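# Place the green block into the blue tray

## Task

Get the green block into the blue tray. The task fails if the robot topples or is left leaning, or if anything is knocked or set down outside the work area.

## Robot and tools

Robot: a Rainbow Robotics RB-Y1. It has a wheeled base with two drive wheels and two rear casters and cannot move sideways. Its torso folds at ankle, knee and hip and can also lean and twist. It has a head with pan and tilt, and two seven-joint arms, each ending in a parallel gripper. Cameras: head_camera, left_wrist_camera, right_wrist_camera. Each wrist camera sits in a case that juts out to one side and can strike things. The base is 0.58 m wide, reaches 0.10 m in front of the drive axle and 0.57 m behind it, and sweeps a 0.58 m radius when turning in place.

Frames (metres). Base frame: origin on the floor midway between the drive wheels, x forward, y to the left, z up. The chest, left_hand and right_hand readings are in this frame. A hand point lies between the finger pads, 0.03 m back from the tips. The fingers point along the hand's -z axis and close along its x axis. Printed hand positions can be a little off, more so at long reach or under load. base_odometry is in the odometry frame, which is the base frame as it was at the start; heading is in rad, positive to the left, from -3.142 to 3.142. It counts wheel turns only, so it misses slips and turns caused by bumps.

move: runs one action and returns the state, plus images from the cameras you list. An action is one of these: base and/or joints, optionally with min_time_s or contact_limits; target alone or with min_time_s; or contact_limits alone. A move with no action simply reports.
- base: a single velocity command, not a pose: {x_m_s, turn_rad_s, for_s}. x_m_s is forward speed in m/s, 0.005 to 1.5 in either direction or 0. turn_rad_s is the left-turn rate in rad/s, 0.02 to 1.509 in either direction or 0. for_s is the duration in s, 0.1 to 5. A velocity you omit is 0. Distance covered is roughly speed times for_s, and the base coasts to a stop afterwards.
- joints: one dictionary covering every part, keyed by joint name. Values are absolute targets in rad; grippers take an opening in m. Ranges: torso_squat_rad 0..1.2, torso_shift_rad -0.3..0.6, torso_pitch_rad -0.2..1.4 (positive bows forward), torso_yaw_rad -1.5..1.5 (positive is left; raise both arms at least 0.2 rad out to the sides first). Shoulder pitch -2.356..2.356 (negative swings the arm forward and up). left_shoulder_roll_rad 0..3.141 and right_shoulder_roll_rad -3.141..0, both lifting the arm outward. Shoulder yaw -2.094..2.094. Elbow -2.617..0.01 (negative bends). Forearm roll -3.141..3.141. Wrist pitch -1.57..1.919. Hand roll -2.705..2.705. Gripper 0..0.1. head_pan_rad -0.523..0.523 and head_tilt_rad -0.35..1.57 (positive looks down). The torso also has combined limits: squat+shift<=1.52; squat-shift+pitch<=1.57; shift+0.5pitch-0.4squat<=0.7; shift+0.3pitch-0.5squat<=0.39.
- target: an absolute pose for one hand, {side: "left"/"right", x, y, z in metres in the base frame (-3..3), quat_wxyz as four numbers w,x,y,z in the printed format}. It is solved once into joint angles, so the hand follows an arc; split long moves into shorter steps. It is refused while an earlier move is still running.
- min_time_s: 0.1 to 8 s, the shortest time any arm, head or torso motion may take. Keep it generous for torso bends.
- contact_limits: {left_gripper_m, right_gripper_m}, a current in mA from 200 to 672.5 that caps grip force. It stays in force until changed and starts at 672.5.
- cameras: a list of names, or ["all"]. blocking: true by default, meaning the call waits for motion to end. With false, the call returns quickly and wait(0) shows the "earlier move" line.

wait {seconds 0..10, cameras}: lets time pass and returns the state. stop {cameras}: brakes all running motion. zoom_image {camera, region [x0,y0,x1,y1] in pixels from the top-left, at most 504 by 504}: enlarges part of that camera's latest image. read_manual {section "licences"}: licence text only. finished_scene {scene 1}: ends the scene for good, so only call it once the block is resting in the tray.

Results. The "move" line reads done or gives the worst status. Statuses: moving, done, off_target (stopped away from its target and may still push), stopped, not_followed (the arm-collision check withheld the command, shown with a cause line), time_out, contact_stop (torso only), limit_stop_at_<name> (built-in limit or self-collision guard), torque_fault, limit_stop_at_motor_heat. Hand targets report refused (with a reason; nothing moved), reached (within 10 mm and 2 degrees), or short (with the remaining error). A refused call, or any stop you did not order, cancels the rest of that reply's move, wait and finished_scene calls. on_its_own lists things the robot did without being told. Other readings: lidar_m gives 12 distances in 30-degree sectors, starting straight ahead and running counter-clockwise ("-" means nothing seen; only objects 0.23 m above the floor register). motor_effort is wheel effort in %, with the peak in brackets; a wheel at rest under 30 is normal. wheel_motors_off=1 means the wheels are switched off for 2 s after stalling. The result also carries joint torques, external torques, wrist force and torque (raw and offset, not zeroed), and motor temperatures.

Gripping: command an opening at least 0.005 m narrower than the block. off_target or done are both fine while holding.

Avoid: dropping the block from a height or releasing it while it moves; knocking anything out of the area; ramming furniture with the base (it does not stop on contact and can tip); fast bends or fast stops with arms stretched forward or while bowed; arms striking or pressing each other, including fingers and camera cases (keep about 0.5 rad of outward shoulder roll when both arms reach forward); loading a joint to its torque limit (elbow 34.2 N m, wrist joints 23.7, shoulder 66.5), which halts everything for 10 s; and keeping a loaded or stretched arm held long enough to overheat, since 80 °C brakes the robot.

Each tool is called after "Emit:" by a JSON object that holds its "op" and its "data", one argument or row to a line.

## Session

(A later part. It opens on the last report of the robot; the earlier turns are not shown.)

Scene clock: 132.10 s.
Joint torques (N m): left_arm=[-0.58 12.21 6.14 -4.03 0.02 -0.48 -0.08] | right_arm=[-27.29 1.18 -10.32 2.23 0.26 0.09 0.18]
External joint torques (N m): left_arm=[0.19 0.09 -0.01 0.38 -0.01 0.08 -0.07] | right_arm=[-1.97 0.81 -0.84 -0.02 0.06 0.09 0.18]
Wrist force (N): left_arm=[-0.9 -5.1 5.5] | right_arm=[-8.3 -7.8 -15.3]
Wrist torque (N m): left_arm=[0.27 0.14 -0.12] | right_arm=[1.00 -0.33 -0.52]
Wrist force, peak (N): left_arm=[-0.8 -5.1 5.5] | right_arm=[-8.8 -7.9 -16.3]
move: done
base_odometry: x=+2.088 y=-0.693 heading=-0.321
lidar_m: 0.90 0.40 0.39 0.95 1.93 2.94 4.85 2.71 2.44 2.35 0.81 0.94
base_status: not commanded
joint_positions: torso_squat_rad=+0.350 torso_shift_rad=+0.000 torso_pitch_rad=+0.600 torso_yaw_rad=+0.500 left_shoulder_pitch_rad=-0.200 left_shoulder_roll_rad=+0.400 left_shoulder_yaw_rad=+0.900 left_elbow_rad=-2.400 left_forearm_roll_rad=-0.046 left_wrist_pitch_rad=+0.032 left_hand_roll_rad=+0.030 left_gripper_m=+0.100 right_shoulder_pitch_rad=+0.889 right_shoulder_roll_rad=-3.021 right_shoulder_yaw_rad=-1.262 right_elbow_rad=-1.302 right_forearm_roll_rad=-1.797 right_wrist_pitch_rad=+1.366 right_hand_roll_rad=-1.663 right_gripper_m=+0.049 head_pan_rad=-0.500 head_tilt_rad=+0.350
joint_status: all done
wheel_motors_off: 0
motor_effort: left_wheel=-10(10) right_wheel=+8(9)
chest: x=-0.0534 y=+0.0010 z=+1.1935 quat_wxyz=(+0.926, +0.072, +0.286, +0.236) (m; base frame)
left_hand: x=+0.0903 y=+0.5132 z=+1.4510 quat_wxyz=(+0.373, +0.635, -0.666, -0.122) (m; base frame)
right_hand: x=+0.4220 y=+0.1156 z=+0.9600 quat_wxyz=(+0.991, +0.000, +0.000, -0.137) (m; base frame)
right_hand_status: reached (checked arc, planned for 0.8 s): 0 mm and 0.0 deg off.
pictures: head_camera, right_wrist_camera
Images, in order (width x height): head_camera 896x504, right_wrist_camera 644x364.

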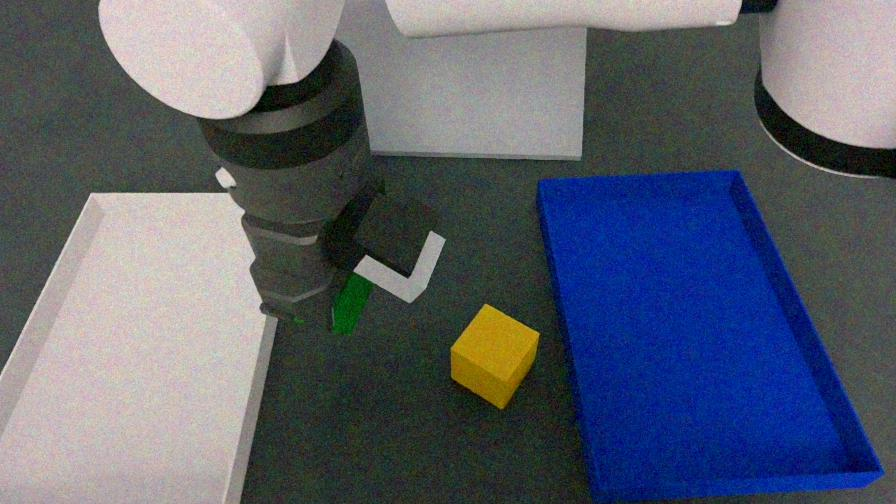

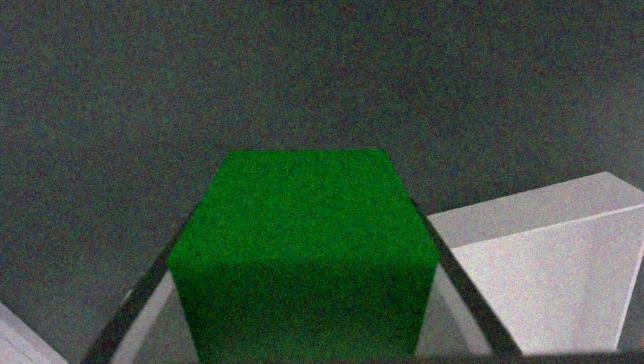

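Emit:
{"op": "move", "data": {
  "target": {"side": "right", "x": 0.42, "y": -0.02, "z": 1.05, "quat_wxyz": [0.9906, 0, 0, -0.1371]},
  "min_time_s": 1.0
}}

Emit:
{"op": "move", "data": {
  "target": {"side": "right", "x": 0.42, "y": -0.19, "z": 1.0, "quat_wxyz": [0.9906, 0, 0, -0.1371]},
  "min_time_s": 1.2,
  "cameras": ["head_camera", "right_wrist_camera"]
}}

Scene clock: 138.13 s.
Joint torques (N m): left_arm=[-0.73 12.12 5.81 -3.92 0.08 -0.45 -0.06] | right_arm=[-19.88 -4.01 -10.74 2.16 0.23 -0.15 0.29]
External joint torques (N m): left_arm=[0.04 0.01 -0.35 0.48 0.05 0.12 -0.05] | right_arm=[-0.62 -0.47 -0.38 -0.22 0.03 -0.15 0.29]
Wrist force (N): left_arm=[-0.9 -5.0 5.3] | right_arm=[-8.3 -6.4 -15.2]
Wrist torque (N m): left_arm=[0.28 0.13 -0.11] | right_arm=[0.83 -0.35 -0.50]
Wrist force, peak (N): left_arm=[-0.9 -5.1 5.5] | right_arm=[-9.0 -8.3 -16.2]
move: done
base_odometry: x=+2.088 y=-0.693 heading=-0.321
lidar_m: 0.89 0.39 0.38 0.95 1.92 2.94 4.85 2.72 2.44 2.36 0.80 0.94
base_status: not commanded
joint_positions: torso_squat_rad=+0.350 torso_shift_rad=+0.000 torso_pitch_rad=+0.600 torso_yaw_rad=+0.500 left_shoulder_pitch_rad=-0.200 left_shoulder_roll_rad=+0.400 left_shoulder_yaw_rad=+0.900 left_elbow_rad=-2.400 left_forearm_roll_rad=-0.046 left_wrist_pitch_rad=+0.032 left_hand_roll_rad=+0.030 left_gripper_m=+0.100 right_shoulder_pitch_rad=+0.624 right_shoulder_roll_rad=-2.541 right_shoulder_yaw_rad=-1.271 right_elbow_rad=-1.742 right_forearm_roll_rad=-1.841 right_wrist_pitch_rad=+1.562 right_hand_roll_rad=-1.633 right_gripper_m=+0.049 head_pan_rad=-0.500 head_tilt_rad=+0.350
joint_status: all done
wheel_motors_off: 0
motor_effort: left_wheel=-10(11) right_wheel=+9(9)
chest: x=-0.0534 y=+0.0009 z=+1.1935 quat_wxyz=(+0.926, +0.072, +0.286, +0.236) (m; base frame)
left_hand: x=+0.0904 y=+0.5131 z=+1.4510 quat_wxyz=(+0.373, +0.635, -0.666, -0.122) (m; base frame)
right_hand: x=+0.4201 y=-0.0200 z=+1.0500 quat_wxyz=(+0.991, +0.000, +0.000, -0.137) (m; base frame)
right_hand_status: reached (checked arc, planned for 1.0 s): 0 mm and 0.0 deg off.
pictures: none

Scene clock: 139.67 s.
Joint torques (N m): left_arm=[-0.66 12.34 5.99 -3.93 0.01 -0.44 -0.1] | right_arm=[-12.88 -7.66 -9.81 0.21 0.24 -0.11 0.02]
External joint torques (N m): left_arm=[0.11 0.23 -0.17 0.48 -0.02 0.13 -0.09] | right_arm=[-1.95 -0.32 0.63 -0.33 0.02 -0.11 0.02]
Wrist force (N): left_arm=[-1.0 -5.1 5.3] | right_arm=[-8.3 -7.0 -15.3]
Wrist torque (N m): left_arm=[0.29 0.12 -0.11] | right_arm=[0.90 -0.37 -0.53]
Wrist force, peak (N): left_arm=[-0.9 -5.2 5.4] | right_arm=[-9.8 -7.4 -15.7]
move: done
base_odometry: x=+2.088 y=-0.693 heading=-0.321
lidar_m: 0.90 0.41 0.38 0.96 1.91 2.94 4.85 2.73 2.45 2.36 0.82 0.94
base_status: not commanded
joint_positions: torso_squat_rad=+0.350 torso_shift_rad=+0.000 torso_pitch_rad=+0.600 torso_yaw_rad=+0.500 left_shoulder_pitch_rad=-0.200 left_shoulder_roll_rad=+0.400 left_shoulder_yaw_rad=+0.900 left_elbow_rad=-2.400 left_forearm_roll_rad=-0.046 left_wrist_pitch_rad=+0.032 left_hand_roll_rad=+0.030 left_gripper_m=+0.100 right_shoulder_pitch_rad=+0.588 right_shoulder_roll_rad=-1.953 right_shoulder_yaw_rad=-1.186 right_elbow_rad=-1.989 right_forearm_roll_rad=-1.642 right_wrist_pitch_rad=+1.624 right_hand_roll_rad=-1.328 right_gripper_m=+0.049 head_pan_rad=-0.500 head_tilt_rad=+0.350
joint_status: all done
wheel_motors_off: 0
motor_effort: left_wheel=-10(11) right_wheel=+9(9)
chest: x=-0.0534 y=+0.0010 z=+1.1935 quat_wxyz=(+0.926, +0.072, +0.286, +0.236) (m; base frame)
left_hand: x=+0.0904 y=+0.5132 z=+1.4510 quat_wxyz=(+0.373, +0.635, -0.666, -0.122) (m; base frame)
right_hand: x=+0.4199 y=-0.1900 z=+0.9999 quat_wxyz=(+0.991, +0.000, +0.000, -0.137) (m; base frame)
right_hand_status: reached (checked arc, planned for 1.2 s): 0 mm and 0.1 deg off.
pictures: head_camera, right_wrist_camera
Images, in order (width x height): head_camera 896x504, right_wrist_camera 644x364.

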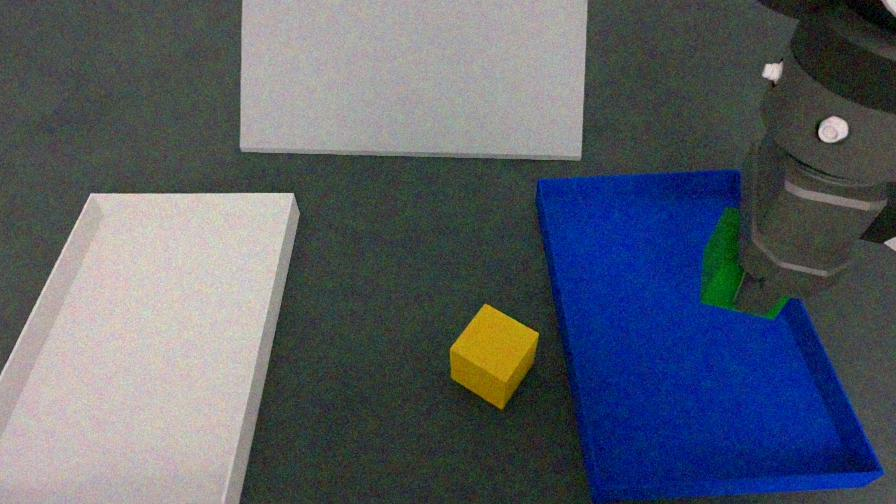

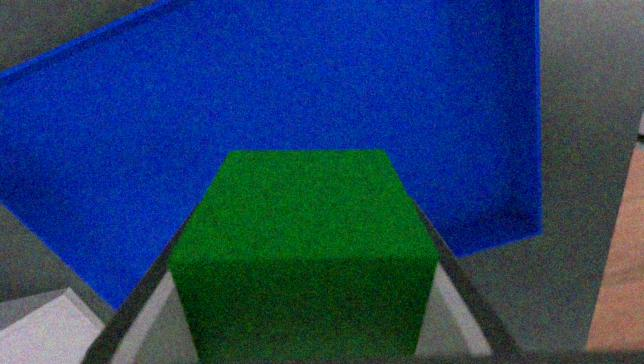

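Emit:
{"op": "move", "data": {
  "target": {"side": "right", "x": 0.42, "y": -0.188, "z": 0.913, "quat_wxyz": [0.9906, 0, 0, -0.1371]},
  "min_time_s": 1.2,
  "cameras": ["head_camera", "right_wrist_camera"]
}}

Scene clock: 144.70 s.
Joint torques (N m): left_arm=[-0.53 12.24 6.05 -3.86 0.02 -0.37 -0.04] | right_arm=[-10.93 -6.74 -9.38 0.44 0.45 -0.2 -0.24]
External joint torques (N m): left_arm=[0.24 0.12 -0.1 0.55 -0.01 0.2 -0.03] | right_arm=[0.45 -2.03 0.89 0.5 0.23 -0.2 -0.24]
Wrist force (N): left_arm=[-1.0 -5.0 5.5] | right_arm=[-8.5 -7.3 -15.5]
Wrist torque (N m): left_arm=[0.28 0.11 -0.11] | right_arm=[0.92 -0.36 -0.45]
Wrist force, peak (N): left_arm=[-1.1 -5.1 5.5] | right_arm=[-8.9 -7.2 -16.2]
move: done
base_odometry: x=+2.088 y=-0.693 heading=-0.321
lidar_m: 0.89 0.38 0.39 0.97 1.95 2.92 4.86 2.70 2.42 2.36 0.81 0.94
base_status: not commanded
joint_positions: torso_squat_rad=+0.350 torso_shift_rad=+0.000 torso_pitch_rad=+0.600 torso_yaw_rad=+0.500 left_shoulder_pitch_rad=-0.200 left_shoulder_roll_rad=+0.400 left_shoulder_yaw_rad=+0.900 left_elbow_rad=-2.400 left_forearm_roll_rad=-0.046 left_wrist_pitch_rad=+0.032 left_hand_roll_rad=+0.030 left_gripper_m=+0.100 right_shoulder_pitch_rad=+0.750 right_shoulder_roll_rad=-1.987 right_shoulder_yaw_rad=-1.031 right_elbow_rad=-1.973 right_forearm_roll_rad=-1.521 right_wrist_pitch_rad=+1.329 right_hand_roll_rad=-1.343 right_gripper_m=+0.049 head_pan_rad=-0.500 head_tilt_rad=+0.350
joint_status: all done
wheel_motors_off: 0
motor_effort: left_wheel=-10(11) right_wheel=+9(9)
chest: x=-0.0534 y=+0.0010 z=+1.1935 quat_wxyz=(+0.926, +0.072, +0.286, +0.236) (m; base frame)
left_hand: x=+0.0904 y=+0.5132 z=+1.4510 quat_wxyz=(+0.373, +0.635, -0.666, -0.122) (m; base frame)
right_hand: x=+0.4200 y=-0.1881 z=+0.9133 quat_wxyz=(+0.991, +0.000, +0.000, -0.137) (m; base frame)
right_hand_status: reached (checked arc, planned for 1.2 s): 0 mm and 0.0 deg off.
pictures: head_camera, right_wrist_camera
Images, in order (width x height): head_camera 896x504, right_wrist_camera 644x364.

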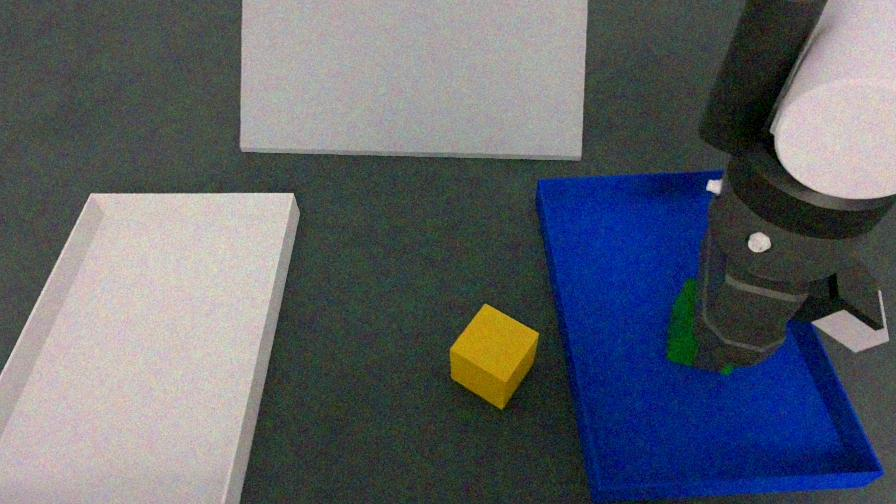

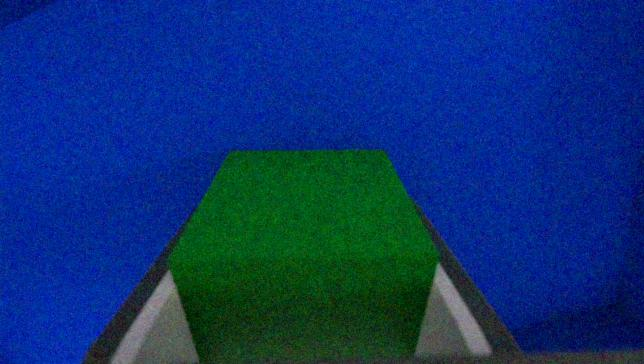

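Emit:
{"op": "move", "data": {
  "target": {"side": "right", "x": 0.42, "y": -0.188, "z": 0.908, "quat_wxyz": [0.9906, 0, 0, -0.1371]},
  "min_time_s": 0.5
}}

Scene clock: 146.40 s.
Joint torques (N m): left_arm=[-0.6 12.3 6.21 -3.94 0.03 -0.42 -0.08] | right_arm=[-10.82 -6.46 -9.27 0.41 0.42 -0.26 -0.29]
External joint torques (N m): left_arm=[0.18 0.19 0.06 0.46 -0.01 0.15 -0.07] | right_arm=[0.62 -1.92 0.96 0.49 0.21 -0.26 -0.29]
Wrist force (N): left_arm=[-0.8 -4.9 5.5] | right_arm=[-8.2 -7.6 -14.8]
Wrist torque (N m): left_arm=[0.27 0.14 -0.12] | right_arm=[0.95 -0.35 -0.47]
Wrist force, peak (N): left_arm=[-1.1 -5.0 5.5] | right_arm=[-8.5 -7.7 -16.1]
move: done
base_odometry: x=+2.088 y=-0.693 heading=-0.321
lidar_m: 0.90 0.40 0.38 0.97 1.93 2.94 4.85 2.72 2.44 2.36 0.80 0.94
base_status: not commanded
joint_positions: torso_squat_rad=+0.350 torso_shift_rad=+0.000 torso_pitch_rad=+0.600 torso_yaw_rad=+0.500 left_shoulder_pitch_rad=-0.200 left_shoulder_roll_rad=+0.400 left_shoulder_yaw_rad=+0.900 left_elbow_rad=-2.400 left_forearm_roll_rad=-0.046 left_wrist_pitch_rad=+0.032 left_hand_roll_rad=+0.030 left_gripper_m=+0.100 right_shoulder_pitch_rad=+0.761 right_shoulder_roll_rad=-1.992 right_shoulder_yaw_rad=-1.023 right_elbow_rad=-1.969 right_forearm_roll_rad=-1.515 right_wrist_pitch_rad=+1.312 right_hand_roll_rad=-1.344 right_gripper_m=+0.049 head_pan_rad=-0.500 head_tilt_rad=+0.350
joint_status: all done
wheel_motors_off: 0
motor_effort: left_wheel=-10(10) right_wheel=+9(9)
chest: x=-0.0534 y=+0.0010 z=+1.1935 quat_wxyz=(+0.926, +0.072, +0.286, +0.236) (m; base frame)
left_hand: x=+0.0904 y=+0.5132 z=+1.4510 quat_wxyz=(+0.373, +0.635, -0.666, -0.122) (m; base frame)
right_hand: x=+0.4200 y=-0.1880 z=+0.9083 quat_wxyz=(+0.991, +0.000, +0.000, -0.137) (m; base frame)
right_hand_status: reached (checked arc, planned for 0.5 s): 0 mm and 0.0 deg off.
pictures: none

Emit:
{"op": "move", "data": {
  "joints": {"right_gripper_m": 0.08}
}}

Emit:
{"op": "move", "data": {
  "target": {"side": "right", "x": 0.42, "y": -0.188, "z": 1.03, "quat_wxyz": [0.9906, 0, 0, -0.1371]},
  "min_time_s": 1.0,
  "cameras": ["head_camera", "right_wrist_camera"]
}}

Scene clock: 148.17 s.
Joint torques (N m): left_arm=[-0.55 12.14 6.01 -3.98 0.01 -0.44 -0.12] | right_arm=[-11.03 -6.41 -9.18 0.4 0.32 -0.3 -0.3]
External joint torques (N m): left_arm=[0.22 0.02 -0.15 0.43 -0.03 0.13 -0.11] | right_arm=[0.41 -1.87 1.05 0.48 0.11 -0.3 -0.3]
Wrist force (N): left_arm=[-1.0 -4.9 5.4] | right_arm=[-8.1 -6.8 -15.0]
Wrist torque (N m): left_arm=[0.27 0.12 -0.11] | right_arm=[0.91 -0.35 -0.47]
Wrist force, peak (N): left_arm=[-1.0 -5.0 5.5] | right_arm=[-8.8 -7.4 -15.9]
move: done
base_odometry: x=+2.088 y=-0.693 heading=-0.321
lidar_m: 0.90 0.40 0.38 0.95 1.94 2.94 4.84 2.72 2.43 2.36 0.80 0.93
base_status: not commanded
joint_positions: torso_squat_rad=+0.350 torso_shift_rad=+0.000 torso_pitch_rad=+0.600 torso_yaw_rad=+0.500 left_shoulder_pitch_rad=-0.200 left_shoulder_roll_rad=+0.400 left_shoulder_yaw_rad=+0.900 left_elbow_rad=-2.400 left_forearm_roll_rad=-0.046 left_wrist_pitch_rad=+0.032 left_hand_roll_rad=+0.030 left_gripper_m=+0.100 right_shoulder_pitch_rad=+0.761 right_shoulder_roll_rad=-1.992 right_shoulder_yaw_rad=-1.023 right_elbow_rad=-1.969 right_forearm_roll_rad=-1.515 right_wrist_pitch_rad=+1.312 right_hand_roll_rad=-1.344 right_gripper_m=+0.080 head_pan_rad=-0.500 head_tilt_rad=+0.350
joint_status: all done
wheel_motors_off: 0
motor_effort: left_wheel=-10(11) right_wheel=+9(9)
chest: x=-0.0534 y=+0.0010 z=+1.1935 quat_wxyz=(+0.926, +0.072, +0.286, +0.236) (m; base frame)
left_hand: x=+0.0904 y=+0.5132 z=+1.4510 quat_wxyz=(+0.373, +0.635, -0.666, -0.122) (m; base frame)
right_hand: x=+0.4200 y=-0.1880 z=+0.9083 quat_wxyz=(+0.991, +0.000, +0.000, -0.137) (m; base frame)
pictures: none

Scene clock: 149.50 s.
Joint torques (N m): left_arm=[-0.58 12.3 6.08 -3.89 0.05 -0.44 -0.11] | right_arm=[-11.76 -7.51 -9.97 1.17 0.25 -0.22 0.3]
External joint torques (N m): left_arm=[0.19 0.19 -0.08 0.51 0.01 0.12 -0.1] | right_arm=[-0.65 0.69 0.36 0.34 0.03 -0.22 0.3]
Wrist force (N): left_arm=[-0.9 -4.9 5.4] | right_arm=[-8.2 -7.3 -14.5]
Wrist torque (N m): left_arm=[0.26 0.13 -0.12] | right_arm=[0.95 -0.35 -0.53]
Wrist force, peak (N): left_arm=[-1.0 -5.0 5.7] | right_arm=[-9.0 -7.1 -15.6]
move: done
base_odometry: x=+2.088 y=-0.693 heading=-0.321
lidar_m: 0.90 0.41 0.39 0.96 1.94 2.94 4.85 2.72 2.43 2.36 0.81 0.94
base_status: not commanded
joint_positions: torso_squat_rad=+0.350 torso_shift_rad=+0.000 torso_pitch_rad=+0.600 torso_yaw_rad=+0.500 left_shoulder_pitch_rad=-0.200 left_shoulder_roll_rad=+0.400 left_shoulder_yaw_rad=+0.900 left_elbow_rad=-2.400 left_forearm_roll_rad=-0.046 left_wrist_pitch_rad=+0.032 left_hand_roll_rad=+0.030 left_gripper_m=+0.100 right_shoulder_pitch_rad=+0.528 right_shoulder_roll_rad=-1.973 right_shoulder_yaw_rad=-1.224 right_elbow_rad=-1.969 right_forearm_roll_rad=-1.691 right_wrist_pitch_rad=+1.710 right_hand_roll_rad=-1.333 right_gripper_m=+0.080 head_pan_rad=-0.500 head_tilt_rad=+0.350
joint_status: all done
wheel_motors_off: 0
motor_effort: left_wheel=-10(11) right_wheel=+9(9)
chest: x=-0.0534 y=+0.0010 z=+1.1935 quat_wxyz=(+0.926, +0.072, +0.286, +0.236) (m; base frame)
left_hand: x=+0.0904 y=+0.5132 z=+1.4510 quat_wxyz=(+0.373, +0.635, -0.666, -0.122) (m; base frame)
right_hand: x=+0.4201 y=-0.1877 z=+1.0297 quat_wxyz=(+0.991, +0.000, +0.000, -0.137) (m; base frame)
right_hand_status: reached (checked arc, planned for 1.0 s): 0 mm and 0.1 deg off.
pictures: head_camera, right_wrist_camera
Images, in order (width x height): head_camera 896x504, right_wrist_camera 644x364.

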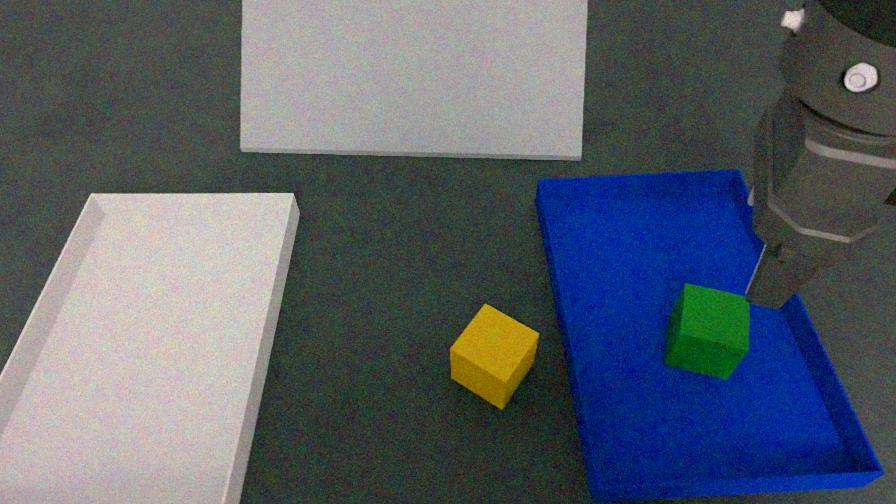

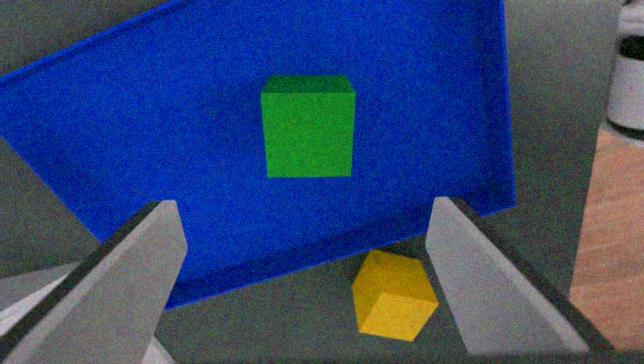

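The green block is sitting in the blue tray and the gripper is clear of it.

Emit:
{"op": "finished_scene", "data": {

}}

The scene is finished: the task was done.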